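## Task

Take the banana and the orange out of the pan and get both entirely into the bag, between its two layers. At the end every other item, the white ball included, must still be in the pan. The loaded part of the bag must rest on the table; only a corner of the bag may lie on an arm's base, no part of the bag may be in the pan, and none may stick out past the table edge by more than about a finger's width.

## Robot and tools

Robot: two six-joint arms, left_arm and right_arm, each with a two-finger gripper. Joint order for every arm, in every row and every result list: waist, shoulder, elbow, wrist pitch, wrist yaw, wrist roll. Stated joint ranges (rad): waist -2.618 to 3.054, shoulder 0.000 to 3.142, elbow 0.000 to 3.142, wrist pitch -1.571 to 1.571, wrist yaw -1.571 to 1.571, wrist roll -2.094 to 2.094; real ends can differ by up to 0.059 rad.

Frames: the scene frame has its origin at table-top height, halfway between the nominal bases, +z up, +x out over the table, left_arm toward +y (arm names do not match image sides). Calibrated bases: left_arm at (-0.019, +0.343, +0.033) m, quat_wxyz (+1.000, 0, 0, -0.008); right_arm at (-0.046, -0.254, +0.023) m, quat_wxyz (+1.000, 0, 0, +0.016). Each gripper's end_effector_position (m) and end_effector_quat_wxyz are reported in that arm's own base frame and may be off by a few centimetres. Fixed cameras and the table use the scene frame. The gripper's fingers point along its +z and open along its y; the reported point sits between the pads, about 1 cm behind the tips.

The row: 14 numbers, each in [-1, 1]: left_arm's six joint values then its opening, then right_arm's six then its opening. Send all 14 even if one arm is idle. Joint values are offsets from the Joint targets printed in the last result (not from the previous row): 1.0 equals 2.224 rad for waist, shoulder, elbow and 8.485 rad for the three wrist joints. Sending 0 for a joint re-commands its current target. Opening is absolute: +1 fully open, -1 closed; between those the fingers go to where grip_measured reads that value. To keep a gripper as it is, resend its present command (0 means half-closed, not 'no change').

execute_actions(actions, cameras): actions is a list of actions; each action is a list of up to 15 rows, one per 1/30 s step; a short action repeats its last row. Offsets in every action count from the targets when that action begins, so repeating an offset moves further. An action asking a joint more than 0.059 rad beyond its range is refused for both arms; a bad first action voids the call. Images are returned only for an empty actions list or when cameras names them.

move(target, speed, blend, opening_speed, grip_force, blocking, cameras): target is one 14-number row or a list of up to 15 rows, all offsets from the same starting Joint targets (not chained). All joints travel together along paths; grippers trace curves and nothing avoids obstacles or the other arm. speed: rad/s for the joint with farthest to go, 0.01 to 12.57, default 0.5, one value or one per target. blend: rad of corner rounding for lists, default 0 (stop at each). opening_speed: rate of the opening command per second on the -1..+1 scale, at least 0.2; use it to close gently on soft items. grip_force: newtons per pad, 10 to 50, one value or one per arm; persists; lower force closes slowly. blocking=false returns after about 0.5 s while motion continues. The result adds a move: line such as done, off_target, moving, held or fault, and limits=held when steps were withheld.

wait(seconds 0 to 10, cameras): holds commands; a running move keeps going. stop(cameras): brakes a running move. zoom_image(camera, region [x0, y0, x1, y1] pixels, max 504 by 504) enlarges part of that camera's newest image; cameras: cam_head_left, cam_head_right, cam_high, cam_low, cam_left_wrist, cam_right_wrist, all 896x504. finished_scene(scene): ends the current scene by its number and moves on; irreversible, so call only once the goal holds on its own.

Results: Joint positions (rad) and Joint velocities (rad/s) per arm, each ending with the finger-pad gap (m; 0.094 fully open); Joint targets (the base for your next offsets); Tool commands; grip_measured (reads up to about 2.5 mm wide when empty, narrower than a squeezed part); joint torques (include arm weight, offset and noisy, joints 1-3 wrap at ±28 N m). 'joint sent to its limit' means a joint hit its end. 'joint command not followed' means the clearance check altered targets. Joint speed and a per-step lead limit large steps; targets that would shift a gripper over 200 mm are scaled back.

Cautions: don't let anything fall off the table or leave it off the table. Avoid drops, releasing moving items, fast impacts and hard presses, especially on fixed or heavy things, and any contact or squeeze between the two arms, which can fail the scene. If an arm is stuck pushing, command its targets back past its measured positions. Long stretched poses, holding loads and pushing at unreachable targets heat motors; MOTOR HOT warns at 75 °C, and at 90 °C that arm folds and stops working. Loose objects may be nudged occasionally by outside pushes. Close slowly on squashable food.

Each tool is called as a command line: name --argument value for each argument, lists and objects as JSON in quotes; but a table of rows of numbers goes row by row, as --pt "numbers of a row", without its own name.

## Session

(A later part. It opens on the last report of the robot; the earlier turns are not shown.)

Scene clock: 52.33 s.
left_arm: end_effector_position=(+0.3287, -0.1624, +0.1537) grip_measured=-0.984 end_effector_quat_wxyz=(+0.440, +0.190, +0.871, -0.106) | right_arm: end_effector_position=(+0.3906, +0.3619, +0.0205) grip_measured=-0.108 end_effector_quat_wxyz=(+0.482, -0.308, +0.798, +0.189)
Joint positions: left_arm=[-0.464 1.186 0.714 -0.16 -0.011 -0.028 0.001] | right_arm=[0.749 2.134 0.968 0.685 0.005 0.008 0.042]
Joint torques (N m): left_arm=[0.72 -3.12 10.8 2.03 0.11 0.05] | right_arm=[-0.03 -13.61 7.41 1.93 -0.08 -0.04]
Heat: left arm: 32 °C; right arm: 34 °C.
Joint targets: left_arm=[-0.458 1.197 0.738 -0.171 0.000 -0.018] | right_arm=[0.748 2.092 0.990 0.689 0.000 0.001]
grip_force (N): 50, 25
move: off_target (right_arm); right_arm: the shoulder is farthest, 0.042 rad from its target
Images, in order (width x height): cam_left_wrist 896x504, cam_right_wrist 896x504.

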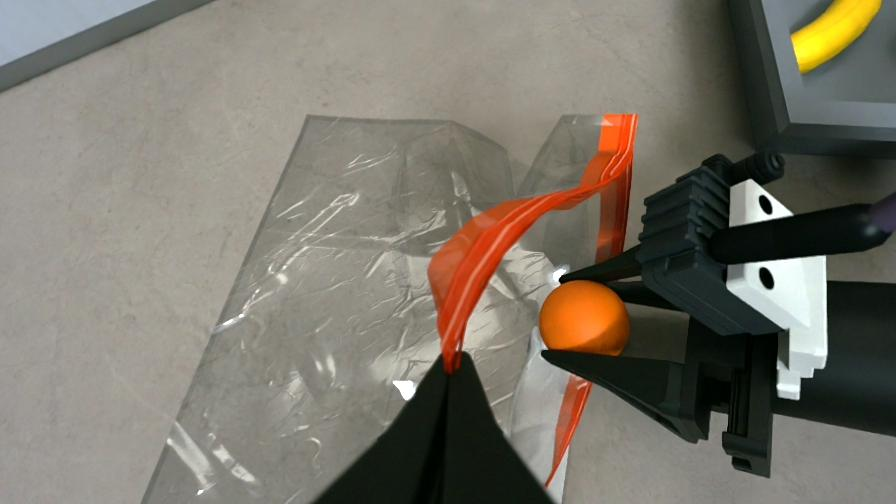

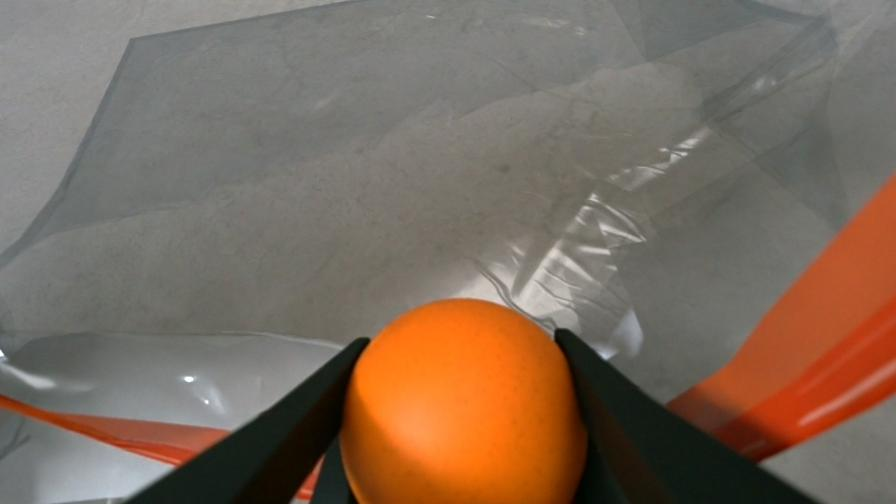

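move --pt "0 0 0 0 0 0 -1 0 -0.032 0 -0.014 0 0 -0.2" --pt "0 0 0 0 0 0 -1 0 -0.0346 0.036 -0.0187 0 0 -0.2" --speed 0.15 --cameras '["cam_right_wrist","cam_left_wrist"]'

Scene clock: 55.43 s.
left_arm: end_effector_position=(+0.3287, -0.1624, +0.1537) grip_measured=-0.984 end_effector_quat_wxyz=(+0.440, +0.190, +0.871, -0.106) | right_arm: end_effector_position=(+0.3983, +0.3690, +0.0514) grip_measured=-0.108 end_effector_quat_wxyz=(+0.477, -0.310, +0.801, +0.187)
Joint positions: left_arm=[-0.464 1.186 0.714 -0.16 -0.011 -0.028 0.001] | right_arm=[0.749 2.064 1.045 0.525 0.005 0.008 0.042]
Joint torques (N m): left_arm=[0.7 -3.06 10.82 2.04 0.11 0.05] | right_arm=[-0.05 -14.32 8.34 1.96 -0.07 -0.04]
Heat: left arm: 32 °C; right arm: 36 °C.
Joint targets: left_arm=[-0.458 1.197 0.738 -0.171 0.000 -0.018] | right_arm=[0.748 2.015 1.070 0.531 0.000 0.001]
grip_force (N): 50, 25
move: off_target (right_arm); right_arm: the shoulder is farthest, 0.049 rad from its target
Images, in order (width x height): cam_left_wrist 896x504, cam_right_wrist 896x504.

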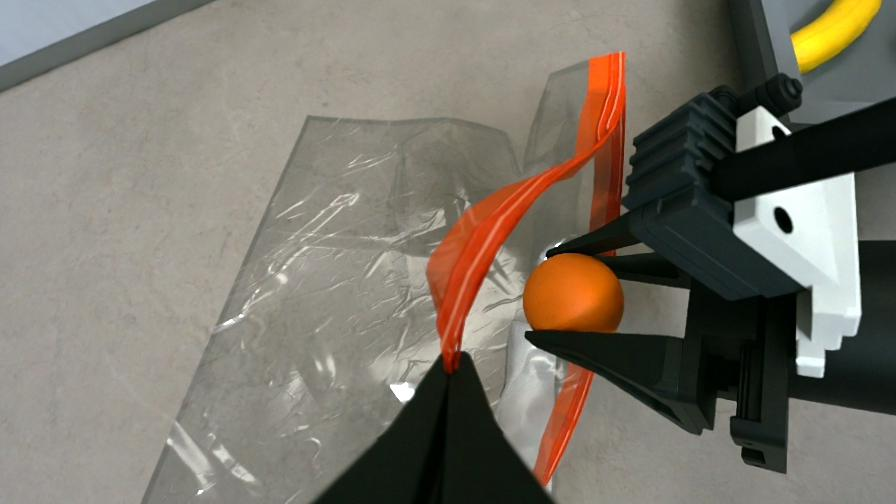

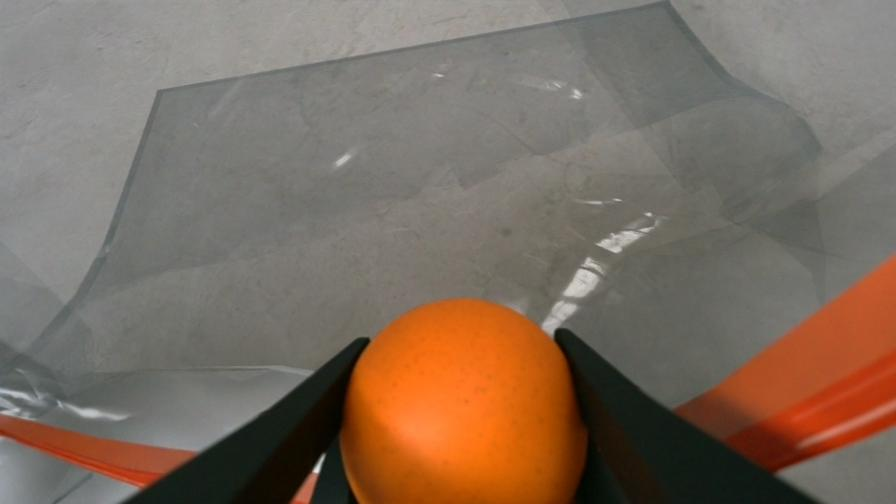

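move --target '[0,0,0,0,0,0,-1,0,-0.05,0.0225,-0.0185,0,0,-0.2]' --speed 0.15 --cameras '["cam_right_wrist","cam_left_wrist"]'

Scene clock: 57.63 s.
left_arm: end_effector_position=(+0.3287, -0.1624, +0.1537) grip_measured=-0.984 end_effector_quat_wxyz=(+0.440, +0.190, +0.871, -0.106) | right_arm: end_effector_position=(+0.3980, +0.3688, +0.0968) grip_measured=-0.108 end_effector_quat_wxyz=(+0.480, -0.309, +0.799, +0.188)
Joint positions: left_arm=[-0.464 1.186 0.714 -0.16 -0.011 -0.028 0.001] | right_arm=[0.749 1.95 1.094 0.368 0.005 0.008 0.042]
Joint torques (N m): left_arm=[0.7 -3.07 10.78 2.02 0.1 0.06] | right_arm=[-0.02 -13.68 9.07 1.92 -0.07 -0.04]
Heat: left arm: 32 °C; right arm: 37 °C.
Joint targets: left_arm=[-0.458 1.197 0.738 -0.171 0.000 -0.018] | right_arm=[0.748 1.904 1.120 0.373 0.000 0.001]
grip_force (N): 50, 25
move: off_target (right_arm); right_arm: the shoulder is farthest, 0.046 rad from its target
Images, in order (width x height): cam_left_wrist 896x504, cam_right_wrist 896x504.

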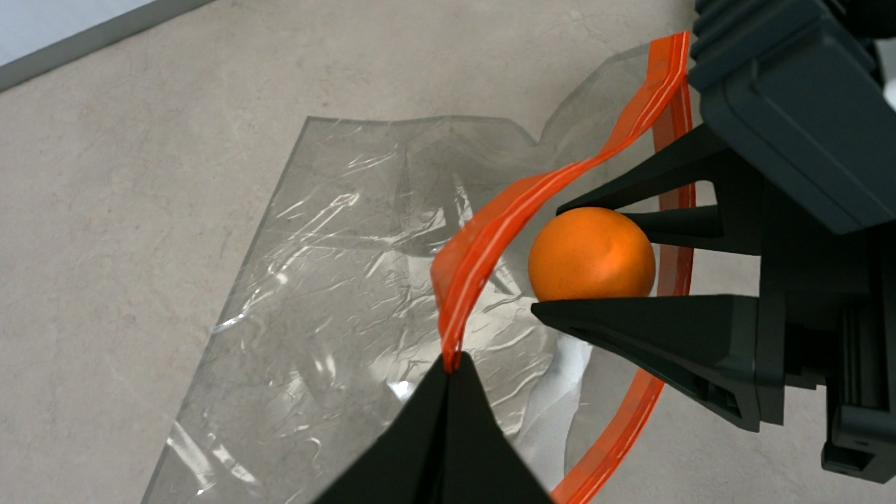

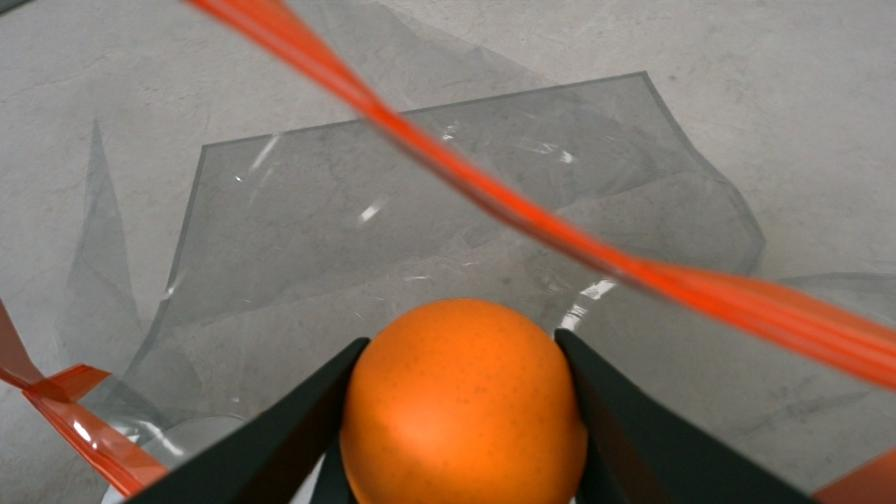

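move --target '[0,0.0292,-0.071,0.0225,0,0,-1,0,0.1084,-0.0247,0.0268,0,0,-0.2]' --speed 0.18 --cameras '["cam_right_wrist","cam_left_wrist"]'

Scene clock: 60.10 s.
left_arm: end_effector_position=(+0.3269, -0.1615, +0.1104) grip_measured=-0.984 end_effector_quat_wxyz=(+0.431, +0.191, +0.876, -0.103) | right_arm: end_effector_position=(+0.4037, +0.3741, +0.0340) grip_measured=-0.108 end_effector_quat_wxyz=(+0.479, -0.309, +0.800, +0.188)
Joint positions: left_arm=[-0.464 1.252 0.59 0.01 -0.011 -0.028 0.001] | right_arm=[0.749 2.135 1.066 0.578 0.005 0.008 0.042]
Joint torques (N m): left_arm=[0.7 -3.41 7.09 2.24 0.11 0.05] | right_arm=[-0.03 -9.48 5.63 2.12 -0.08 -0.04]
Heat: left arm: 32 °C; right arm: 37 °C.
Joint targets: left_arm=[-0.458 1.262 0.580 0.020 0.000 -0.018] | right_arm=[0.748 2.145 1.065 0.601 0.000 0.001]
grip_force (N): 50, 25
move: done
Images, in order (width x height): cam_left_wrist 896x504, cam_right_wrist 896x504.

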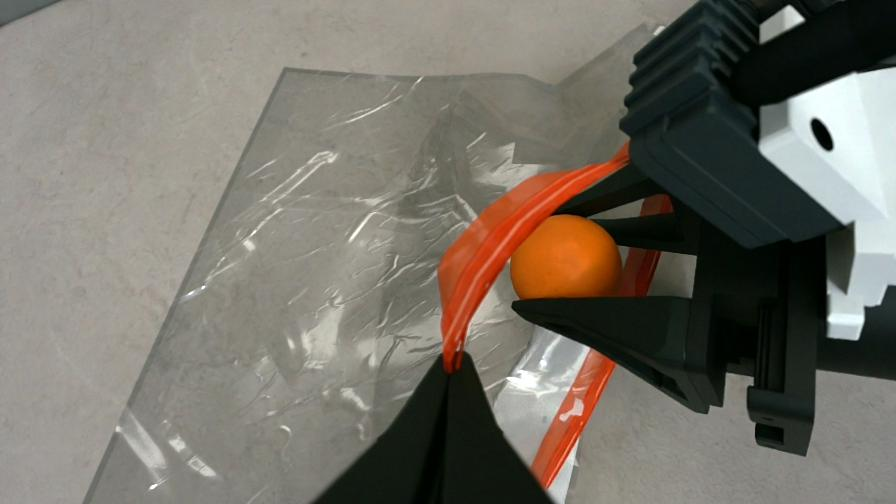

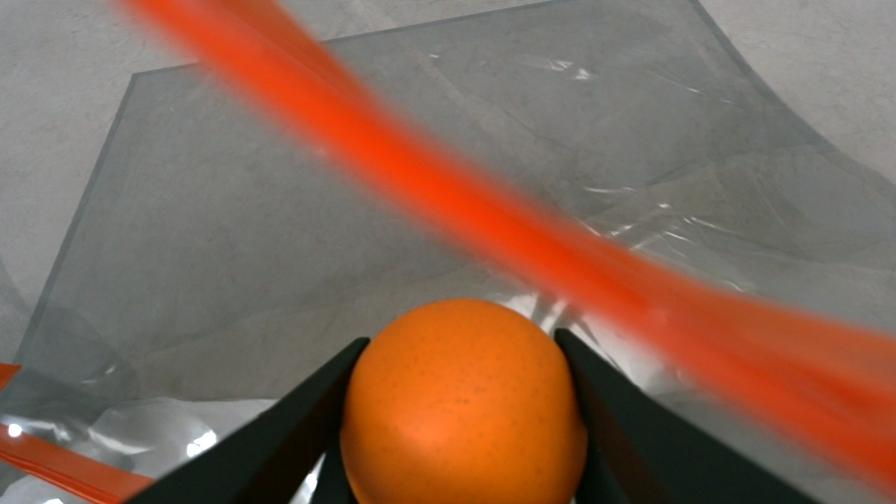

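move --pt "0 0 0 0 0 0 -1 0 0.0202 0.004 0.0045 0 0 -0.2" --pt "0 0 0 0 0 0 -1 0 0.0202 0.004 0.0045 0 0 0.25" --speed 0.18 --opening_speed 0.25 --cameras '["cam_right_wrist","cam_left_wrist"]'

Scene clock: 63.40 s.
left_arm: end_effector_position=(+0.3270, -0.1615, +0.1105) grip_measured=-0.984 end_effector_quat_wxyz=(+0.431, +0.191, +0.876, -0.103) | right_arm: end_effector_position=(+0.4045, +0.3748, +0.0201) grip_measured=+0.249 end_effector_quat_wxyz=(+0.478, -0.309, +0.801, +0.188)
Joint positions: left_arm=[-0.464 1.252 0.59 0.011 -0.011 -0.028 0.001] | right_arm=[0.749 2.177 1.066 0.618 0.005 0.008 0.059]
Joint velocities: left_arm=[within noise] | right_arm=[-0.007 -0.022 0.002 -0.066 -0.022 -0.154 -0.001]
Joint torques (N m): left_arm=[0.75 -3.36 7.06 2.24 0.11 0.05] | right_arm=[-0.03 -9.42 6.3 2.05 -0.07 -0.04]
Heat: left arm: 32 °C; right arm: 37 °C.
Joint targets: left_arm=[-0.458 1.262 0.580 0.020 0.000 -0.018] | right_arm=[0.748 2.190 1.074 0.639 0.000 0.001]
grip_force (N): 50, 25
move: done
Images, in order (width x height): cam_left_wrist 896x504, cam_right_wrist 896x504.

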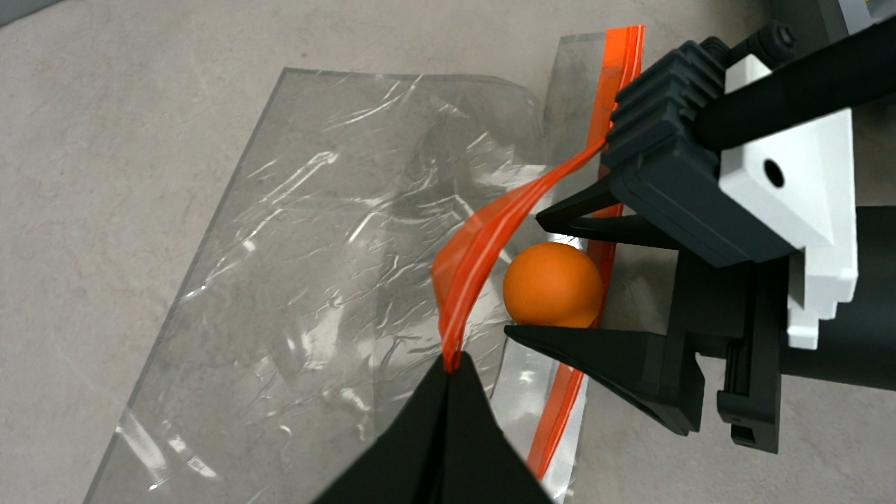

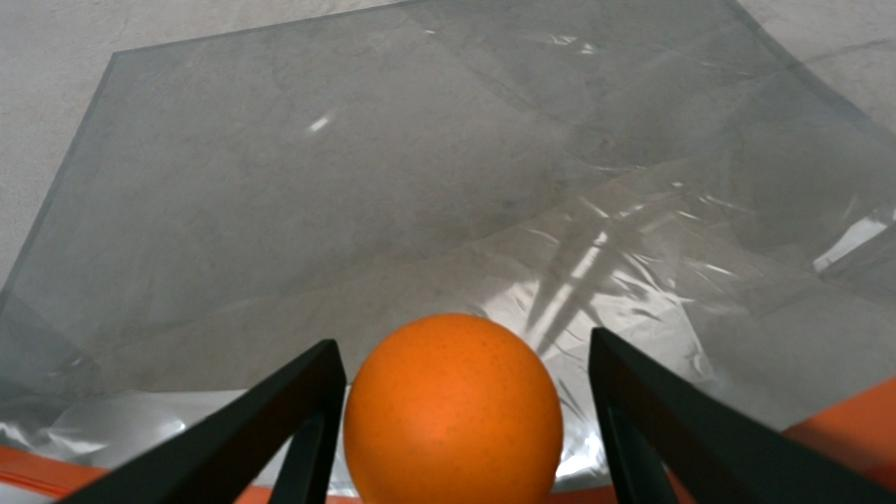

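move --target '[0,0,0,0,0,0,-1,0,-0.0854,-0.1079,0.009,0,0,0.25]' --speed 0.2 --cameras '["cam_right_wrist","cam_left_wrist"]'

Scene clock: 65.60 s.
left_arm: end_effector_position=(+0.3270, -0.1615, +0.1105) grip_measured=-0.984 end_effector_quat_wxyz=(+0.431, +0.191, +0.876, -0.103) | right_arm: end_effector_position=(+0.3668, +0.3398, +0.0194) grip_measured=+0.249 end_effector_quat_wxyz=(+0.470, -0.311, +0.805, +0.184)
Joint positions: left_arm=[-0.464 1.252 0.59 0.011 -0.011 -0.028 0.001] | right_arm=[0.749 2.044 0.838 0.695 0.005 0.008 0.059]
Joint torques (N m): left_arm=[0.7 -3.4 7.08 2.24 0.11 0.04] | right_arm=[-0.05 -13.01 4.75 2.01 -0.08 -0.03]
Heat: left arm: 33 °C; right arm: 38 °C.
Joint targets: left_arm=[-0.458 1.262 0.580 0.020 0.000 -0.018] | right_arm=[0.748 2.000 0.834 0.716 0.000 0.000]
grip_force (N): 50, 25
move: off_target (right_arm); right_arm: the shoulder is farthest, 0.044 rad from its target
Images, in order (width x height): cam_left_wrist 896x504, cam_right_wrist 896x504.

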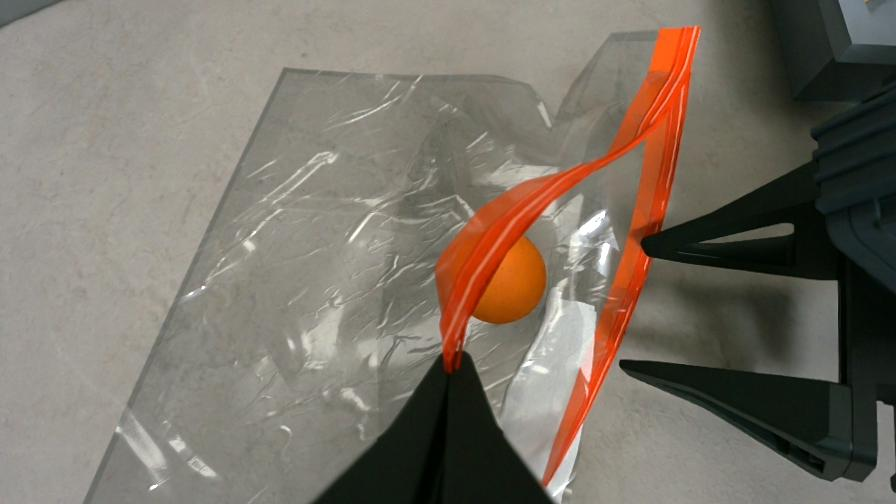

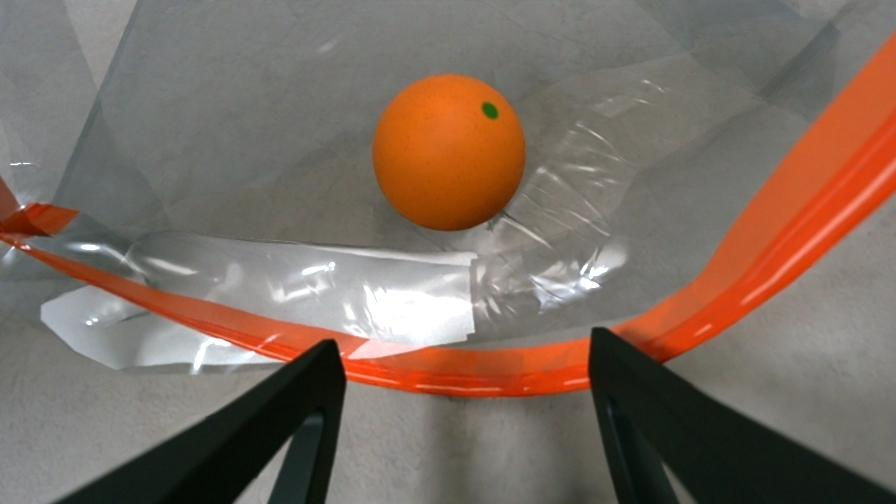

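move --pt "0 0 0 0 0 0 -1 0 -0.2028 -0.1016 -0.0284 0 0 0.25" --pt "0 0 0 0 0 0 -1 -0.1295 -0.1574 0.259 -0.1551 0 0.0943 0.25" --pt "0 0 0 0 0 0 -1 -0.259 0.112 0.6268 -0.2542 0 0.1874 0.25" --speed '[0.35,0.8,0.8]' --blend '[0.08,0.1,0]' --cameras '["cam_right_wrist","cam_left_wrist","cam_head_left"]'

Scene clock: 71.23 s.
left_arm: end_effector_position=(+0.3270, -0.1615, +0.1105) grip_measured=-0.984 end_effector_quat_wxyz=(+0.431, +0.191, +0.876, -0.103) | right_arm: end_effector_position=(+0.4487, +0.0768, +0.1250) grip_measured=+0.249 end_effector_quat_wxyz=(+0.034, +0.648, +0.760, +0.037)
Joint positions: left_arm=[-0.464 1.252 0.59 0.011 -0.011 -0.028 0.001] | right_arm=[0.171 2.239 2.202 -1.434 0.005 1.582 0.059]
Joint torques (N m): left_arm=[0.7 -3.37 7.09 2.25 0.1 0.04] | right_arm=[0.18 -10.55 8.55 0.28 -0.02 0.16]
Heat: left arm: 33 °C; right arm: 39 °C.
Joint targets: left_arm=[-0.458 1.262 0.580 0.020 0.000 -0.018] | right_arm=[0.172 2.249 2.228 -1.441 0.000 1.591]
grip_force (N): 50, 25
move: done
Images, in order (width x height): cam_head_left 896x504, cam_left_wrist 896x504, cam_right_wrist 896x504.

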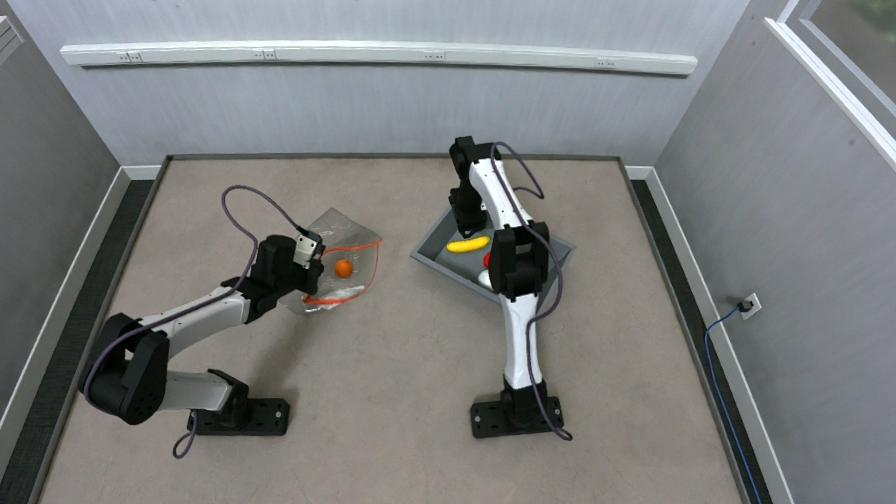

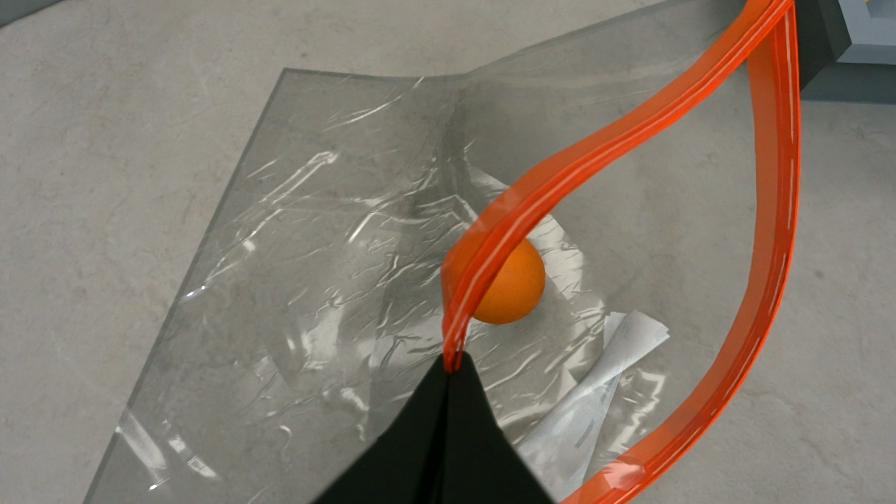

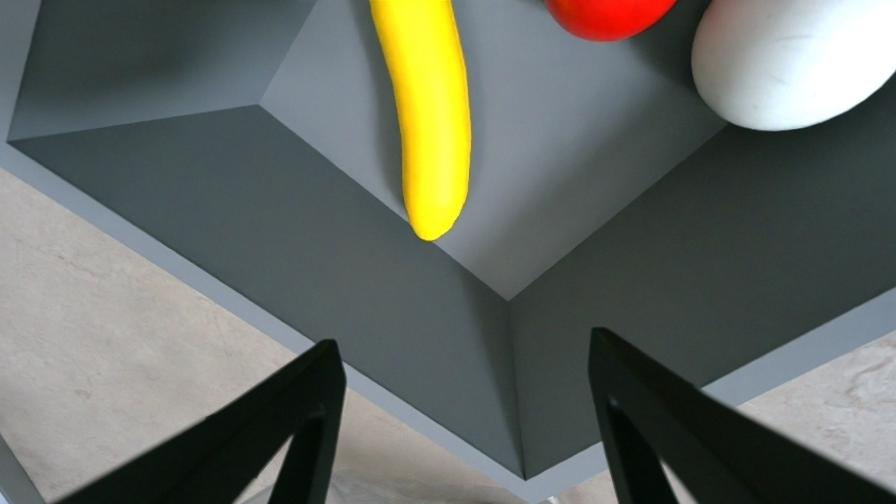

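move --target '[0,0,0,0,0,0,-1,-0.0072,0.0328,-0.08,0.0272,0,0,0.0]' --speed 0.25 --cameras '["cam_right_wrist"]'

Scene clock: 75.70 s.
left_arm: end_effector_position=(+0.3270, -0.1615, +0.1105) grip_measured=-0.984 end_effector_quat_wxyz=(+0.431, +0.191, +0.876, -0.103) | right_arm: end_effector_position=(+0.4664, +0.0760, +0.0564) grip_measured=+0.001 end_effector_quat_wxyz=(+0.031, +0.651, +0.758, +0.033)
Joint positions: left_arm=[-0.464 1.252 0.59 0.011 -0.011 -0.028 0.001] | right_arm=[0.163 2.312 2.052 -1.222 0.005 1.583 0.047]
Joint torques (N m): left_arm=[0.69 -3.41 7.04 2.25 0.1 0.04] | right_arm=[-0.53 -11.15 6.06 0.49 -0.02 0.12]
Heat: left arm: 33 °C; right arm: 39 °C.
Joint targets: left_arm=[-0.458 1.262 0.580 0.020 0.000 -0.018] | right_arm=[0.156 2.322 2.050 -1.211 0.000 1.591]
grip_force (N): 50, 25
move: done
Images, in order (width x height): cam_right_wrist 896x504.

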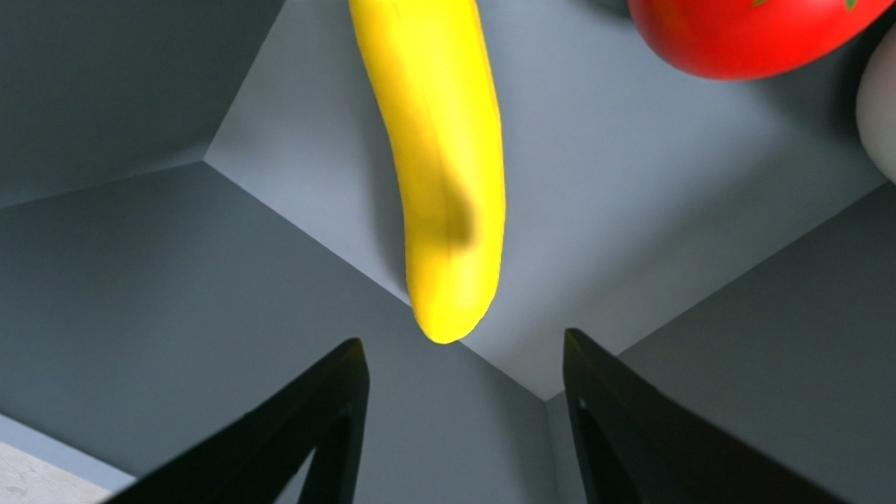

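move --target '[0,0,0,0,0,0,-1,-0.0058,0.0112,-0.0863,0.0259,0,0,0.0]' --speed 0.15 --cameras '["cam_right_wrist"]'

Scene clock: 78.27 s.
left_arm: end_effector_position=(+0.3270, -0.1615, +0.1105) grip_measured=-0.984 end_effector_quat_wxyz=(+0.431, +0.191, +0.876, -0.103) | right_arm: end_effector_position=(+0.4666, +0.0700, -0.0004) grip_measured=+0.001 end_effector_quat_wxyz=(+0.033, +0.656, +0.753, +0.035)
Joint positions: left_arm=[-0.464 1.252 0.59 0.011 -0.011 -0.028 0.001] | right_arm=[0.151 2.333 1.861 -1.002 0.005 1.583 0.047]
Joint torques (N m): left_arm=[0.73 -3.43 7.05 2.24 0.11 0.05] | right_arm=[-0.69 -10.89 5.78 0.5 -0.02 0.13]
Heat: left arm: 33 °C; right arm: 40 °C.
Joint targets: left_arm=[-0.458 1.262 0.580 0.020 0.000 -0.018] | right_arm=[0.143 2.347 1.858 -0.991 0.000 1.591]
grip_force (N): 50, 25
move: done
Images, in order (width x height): cam_right_wrist 896x504.

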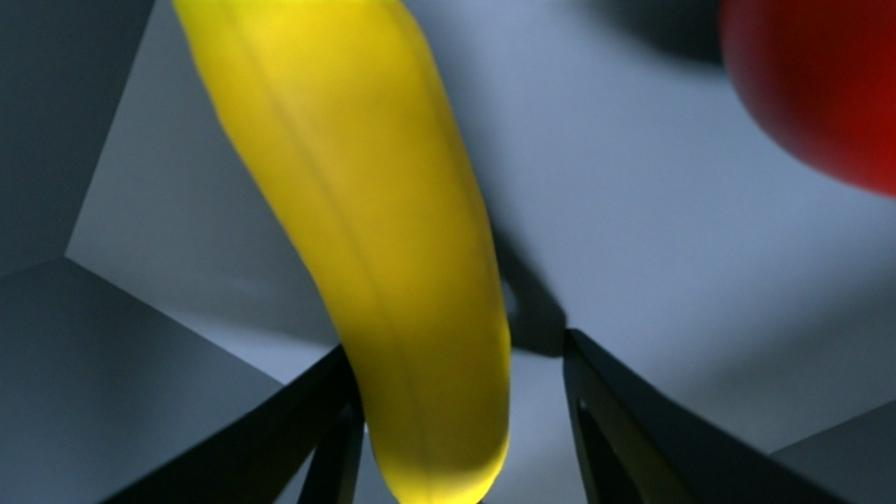

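move --pt "0 0 0 0 0 0 -1 0 0 0 0 0 -0.0295 0.0" --pt "0 0 0 0 0 0 -1 0 0 0 0 0 -0.0295 -0.4" --speed 0.2 --opening_speed 0.25 --cameras '["cam_right_wrist"]'

Scene clock: 82.33 s.
left_arm: end_effector_position=(+0.3270, -0.1615, +0.1105) grip_measured=-0.984 end_effector_quat_wxyz=(+0.431, +0.191, +0.876, -0.103) | right_arm: end_effector_position=(+0.4667, +0.0701, -0.0004) grip_measured=-0.391 end_effector_quat_wxyz=(+0.037, +0.563, +0.825, +0.031)
Joint positions: left_arm=[-0.464 1.252 0.59 0.011 -0.011 -0.028 0.001] | right_arm=[0.151 2.333 1.861 -1.001 0.005 1.348 0.029]
Joint torques (N m): left_arm=[0.7 -3.4 7.05 2.25 0.11 0.04] | right_arm=[-0.68 -10.89 5.81 0.52 -0.02 -0.04]
Heat: left arm: 33 °C; right arm: 41 °C.
Joint targets: left_arm=[-0.458 1.262 0.580 0.020 0.000 -0.018] | right_arm=[0.143 2.347 1.858 -0.991 0.000 1.340]
grip_force (N): 50, 25
move: done
Images, in order (width x height): cam_right_wrist 896x504.

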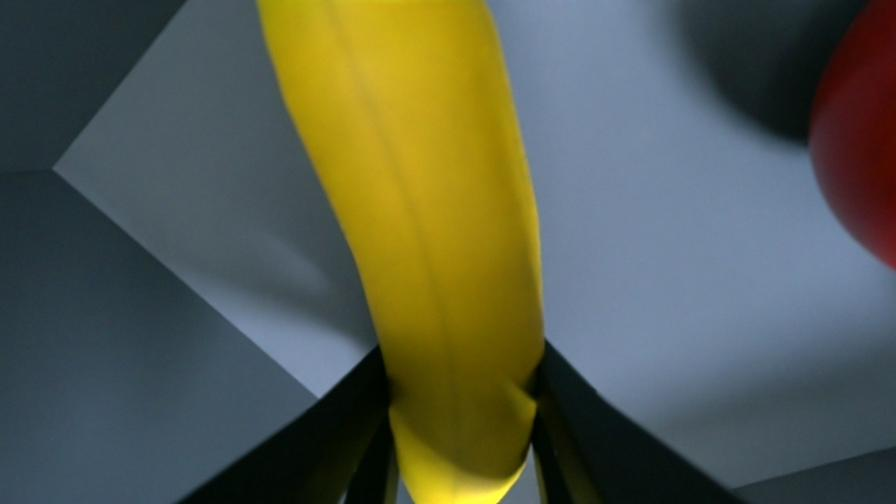

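move --pt "0 0 0 0 0 0 -1 0 -0.0481 0.201 -0.0522 0 0 -0.4" --pt "0 0 0 0 0 0 -1 0.138 -0.156 0.058 -0.0455 0 -0.0754 -0.4" --pt "0 0 0 0 0 0 -1 0.2518 -0.3067 -0.3215 0.0147 0 -0.1579 -0.4" --speed '[0.3,0.5,0.5]' --blend '[0.04,0.1,0]' --cameras '["cam_right_wrist","cam_left_wrist","cam_head_left"]'

Scene clock: 103.47 s.
left_arm: end_effector_position=(+0.3270, -0.1615, +0.1105) grip_measured=-0.984 end_effector_quat_wxyz=(+0.431, +0.191, +0.876, -0.103) | right_arm: end_effector_position=(+0.2511, +0.2094, +0.0498) grip_measured=-0.391 end_effector_quat_wxyz=(+0.062, -0.337, +0.939, +0.020)
Joint positions: left_arm=[-0.464 1.252 0.59 0.011 -0.011 -0.028 0.001] | right_arm=[0.697 1.705 1.145 -0.88 0.004 0.009 0.029]
Joint torques (N m): left_arm=[0.7 -3.38 7.05 2.23 0.11 0.05] | right_arm=[0.61 -10.69 5.96 0.74 -0.06 -0.06]
Heat: left arm: 34 °C; right arm: 45 °C.
Joint targets: left_arm=[-0.458 1.262 0.580 0.020 0.000 -0.018] | right_arm=[0.703 1.665 1.143 -0.866 0.000 0.001]
grip_force (N): 50, 25
move: off_target (right_arm); right_arm: the shoulder is farthest, 0.040 rad from its target
Images, in order (width x height): cam_head_left 896x504, cam_left_wrist 896x504, cam_right_wrist 896x504.

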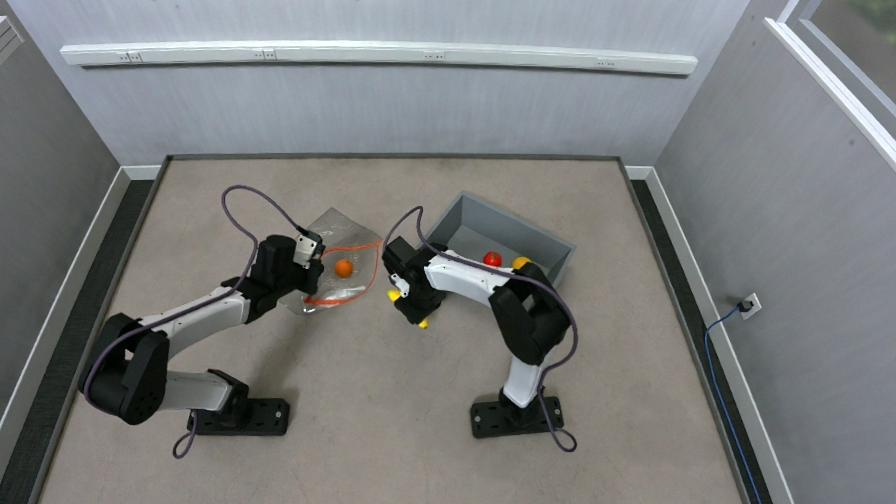

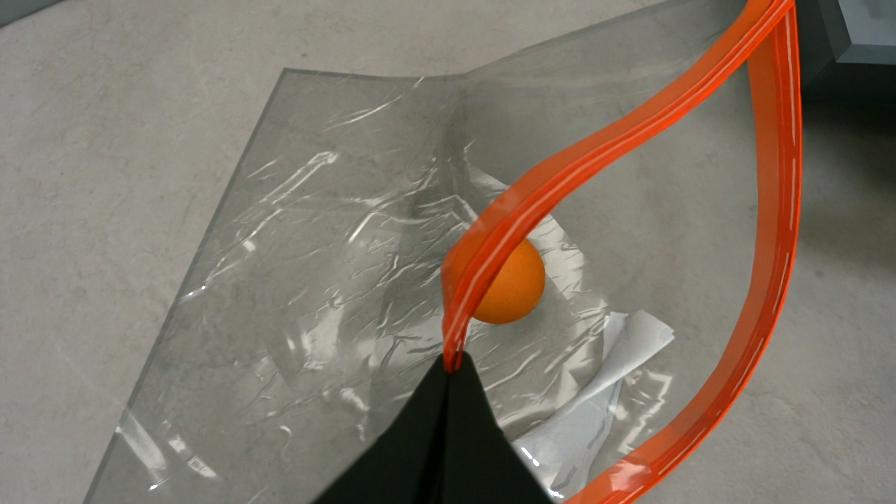

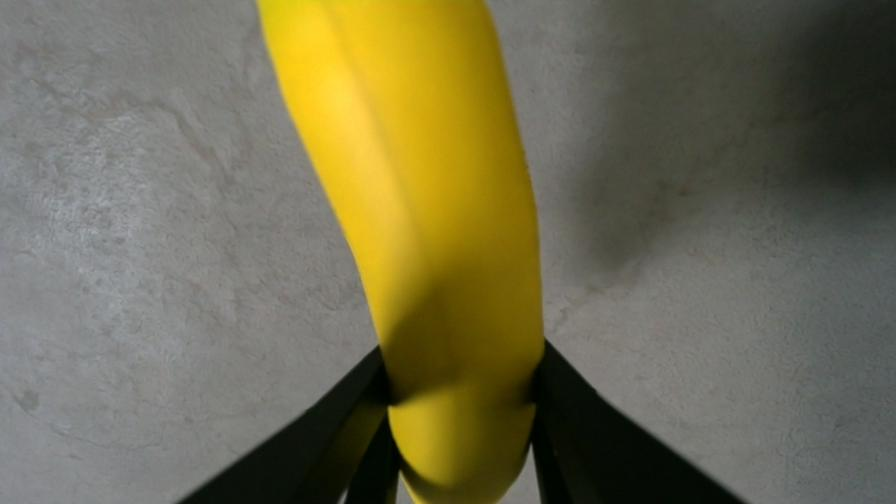

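move --target '[0,0,0,0,0,0,-1,0,0.0508,-0.071,0.029,0,0,-0.4]' --speed 0.2 --cameras '["cam_right_wrist","cam_low"]'

Scene clock: 105.67 s.
left_arm: end_effector_position=(+0.3270, -0.1615, +0.1105) grip_measured=-0.984 end_effector_quat_wxyz=(+0.431, +0.191, +0.876, -0.103) | right_arm: end_effector_position=(+0.2505, +0.2089, -0.0028) grip_measured=-0.391 end_effector_quat_wxyz=(+0.073, -0.337, +0.938, +0.025)
Joint positions: left_arm=[-0.464 1.252 0.59 0.011 -0.011 -0.028 0.001] | right_arm=[0.697 1.769 0.987 -0.635 0.004 0.008 0.029]
Joint torques (N m): left_arm=[0.72 -3.38 7.05 2.23 0.11 0.05] | right_arm=[0.61 -6.49 5.45 0.72 -0.06 -0.03]
Heat: left arm: 34 °C; right arm: 45 °C.
Joint targets: left_arm=[-0.458 1.262 0.580 0.020 0.000 -0.018] | right_arm=[0.703 1.778 0.985 -0.620 0.000 0.000]
grip_force (N): 50, 25
move: done
Images, in order (width x height): cam_low 896x504, cam_right_wrist 896x504.

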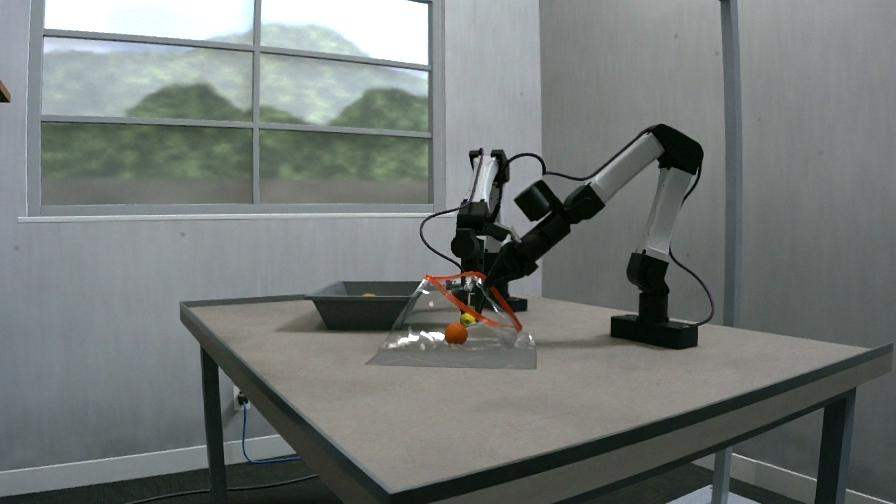

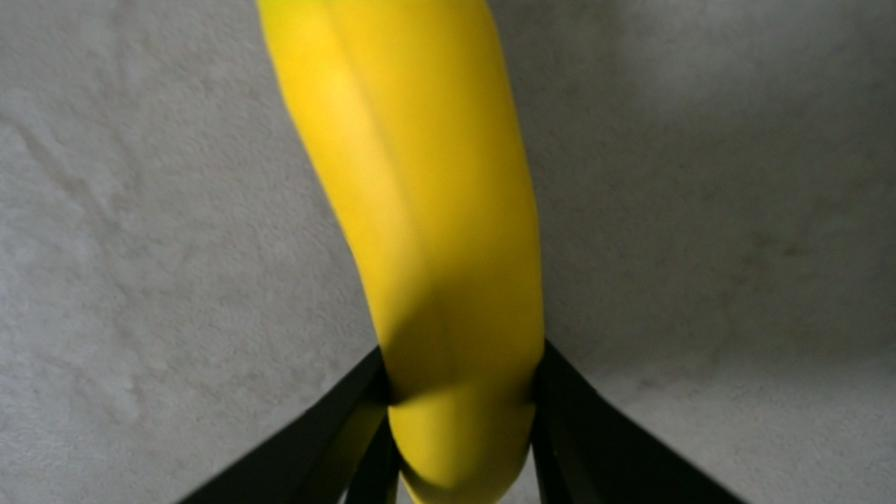

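move --pt "0 0 0 0 0 0 -1 0 0 0 0 0 0 -0.4" --pt "0 0 0 0 0 0 -1 0 0 0 0 0 0 0.0" --speed 0.2 --opening_speed 0.3 --cameras '["cam_right_wrist"]'

move --pt "0 0 0 0 0 0 -1 0 -0.1025 -0.1165 0.0342 0 0 0.0" --pt "0 0 0 0 0 0 -1 0 -0.152 -0.2244 0.0766 0 0 0.0" --pt "0 0 0 0 0 0 -1 0 -0.152 -0.3206 0.1279 0 0 0.0" --pt "0 0 0 0 0 0 -1 0 -0.1205 -0.3476 0.1479 0 0 0.0" --speed '[0.25,0.35,0.35,0.25]' --blend '[0.05,0.05,0.05,0]' --cameras '["cam_right_wrist","cam_left_wrist","cam_head_left"]'

Scene clock: 109.43 s.
left_arm: end_effector_position=(+0.3270, -0.1615, +0.1105) grip_measured=-0.984 end_effector_quat_wxyz=(+0.431, +0.191, +0.876, -0.103) | right_arm: end_effector_position=(+0.2507, +0.2091, -0.0027) grip_measured=-0.001 end_effector_quat_wxyz=(+0.074, -0.337, +0.938, +0.025)
Joint positions: left_arm=[-0.464 1.252 0.59 0.011 -0.011 -0.028 0.001] | right_arm=[0.697 1.769 0.987 -0.633 0.004 0.008 0.047]
Joint torques (N m): left_arm=[0.72 -3.41 7.02 2.24 0.11 0.04] | right_arm=[0.59 -6.48 5.46 0.73 -0.07 -0.03]
Heat: left arm: 34 °C; right arm: 44 °C.
Joint targets: left_arm=[-0.458 1.262 0.580 0.020 0.000 -0.018] | right_arm=[0.703 1.778 0.985 -0.620 0.000 0.000]
grip_force (N): 50, 25
move: done
Images, in order (width x height): cam_right_wrist 896x504.

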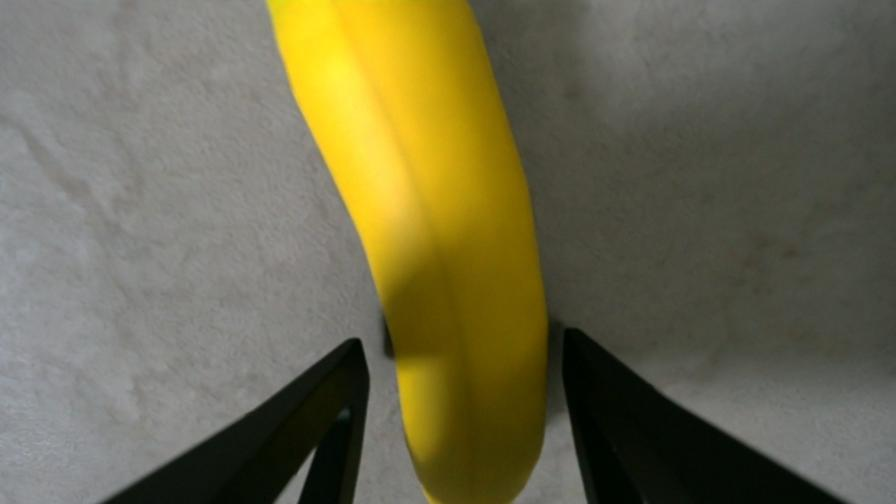

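Scene clock: 114.20 s.
left_arm: end_effector_position=(+0.3270, -0.1615, +0.1105) grip_measured=-0.984 end_effector_quat_wxyz=(+0.431, +0.191, +0.876, -0.103) | right_arm: end_effector_position=(+0.2473, +0.2064, +0.0041) grip_measured=-0.001 end_effector_quat_wxyz=(+0.408, -0.304, +0.848, +0.148)
Joint positions: left_arm=[-0.464 1.252 0.59 0.011 -0.011 -0.028 0.001] | right_arm=[0.698 1.501 0.215 0.614 0.004 0.007 0.047]
Joint torques (N m): left_arm=[0.7 -3.44 7.08 2.25 0.11 0.04] | right_arm=[0.54 -3.21 4.36 1.96 -0.07 -0.02]
Heat: left arm: 34 °C; right arm: 42 °C.
Joint targets: left_arm=[-0.458 1.262 0.580 0.020 0.000 -0.018] | right_arm=[0.703 1.510 0.212 0.635 0.000 0.000]
grip_force (N): 50, 25
move: done
Images, in order (width x height): cam_head_left 896x504, cam_left_wrist 896x504, cam_right_wrist 896x504.

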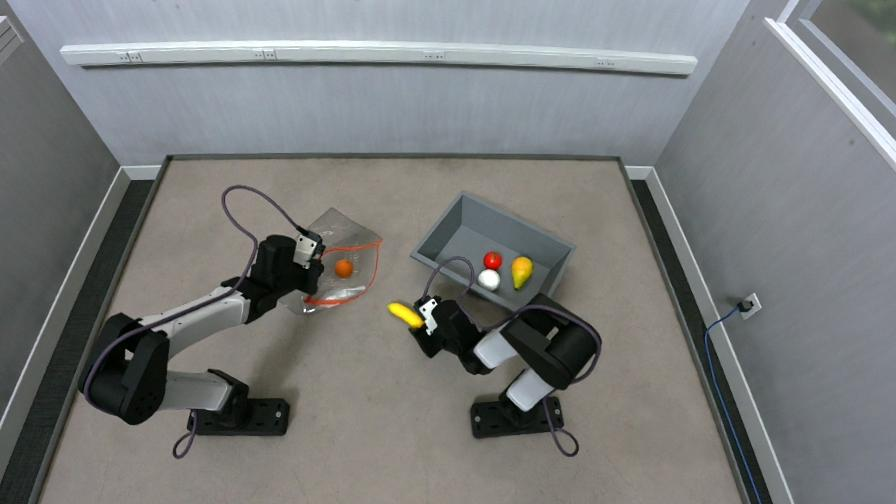

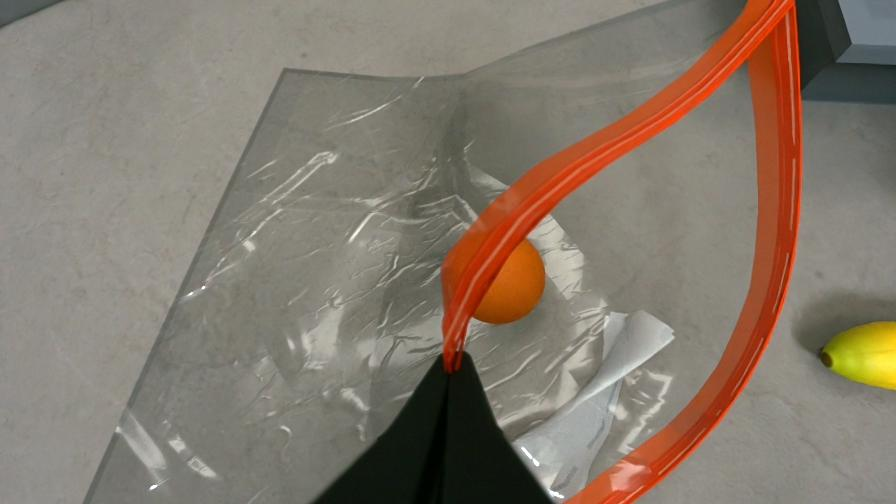

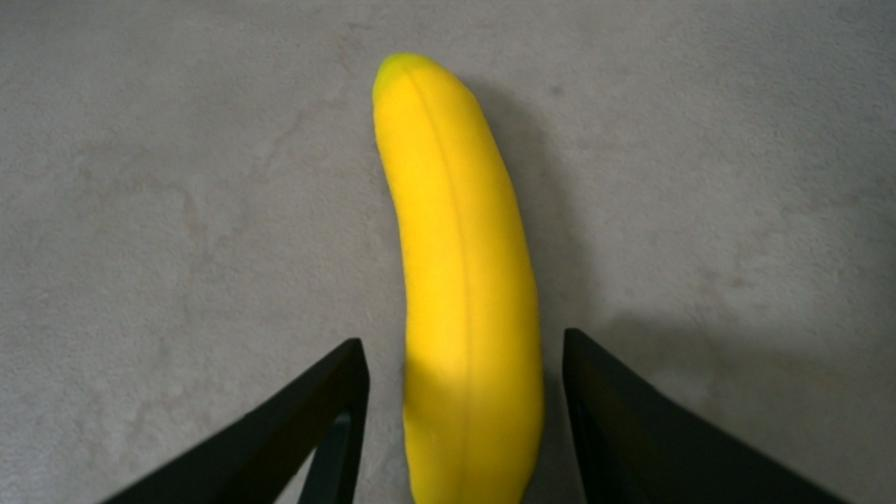

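move --pt "0 0 0 0 0 0 -1 0 0.0098 0 0 0 0 0.0" --pt "0 0 0 0 0 0 -1 0 0.0098 0 0 0 0 -0.4" --speed 0.2 --opening_speed 0.3 --cameras '["cam_right_wrist"]'

Scene clock: 116.70 s.
left_arm: end_effector_position=(+0.3270, -0.1615, +0.1105) grip_measured=-0.984 end_effector_quat_wxyz=(+0.431, +0.191, +0.876, -0.103) | right_arm: end_effector_position=(+0.2457, +0.2050, -0.0019) grip_measured=-0.394 end_effector_quat_wxyz=(+0.400, -0.306, +0.852, +0.145)
Joint positions: left_arm=[-0.464 1.252 0.59 0.011 -0.011 -0.028 0.001] | right_arm=[0.698 1.523 0.215 0.616 0.004 0.007 0.028]
Joint velocities: left_arm=[-0.002 0.002 0.007 -0.154 0.051 0.007 -0.001] | right_arm=[within noise]
Joint torques (N m): left_arm=[0.73 -3.43 7.06 2.24 0.11 0.04] | right_arm=[0.54 -3.22 4.23 1.88 -0.07 -0.02]
Heat: left arm: 34 °C; right arm: 42 °C.
Joint targets: left_arm=[-0.458 1.262 0.580 0.020 0.000 -0.018] | right_arm=[0.703 1.532 0.212 0.635 0.000 0.000]
grip_force (N): 50, 25
move: done
Images, in order (width x height): cam_right_wrist 896x504.

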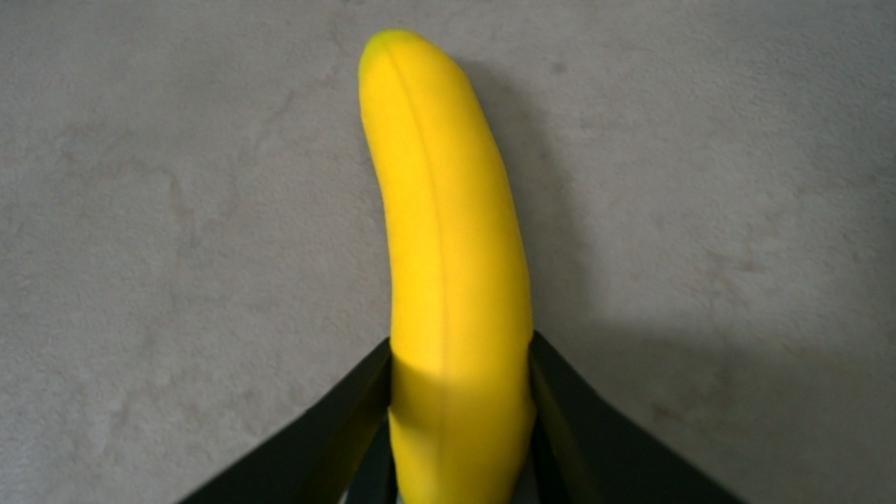

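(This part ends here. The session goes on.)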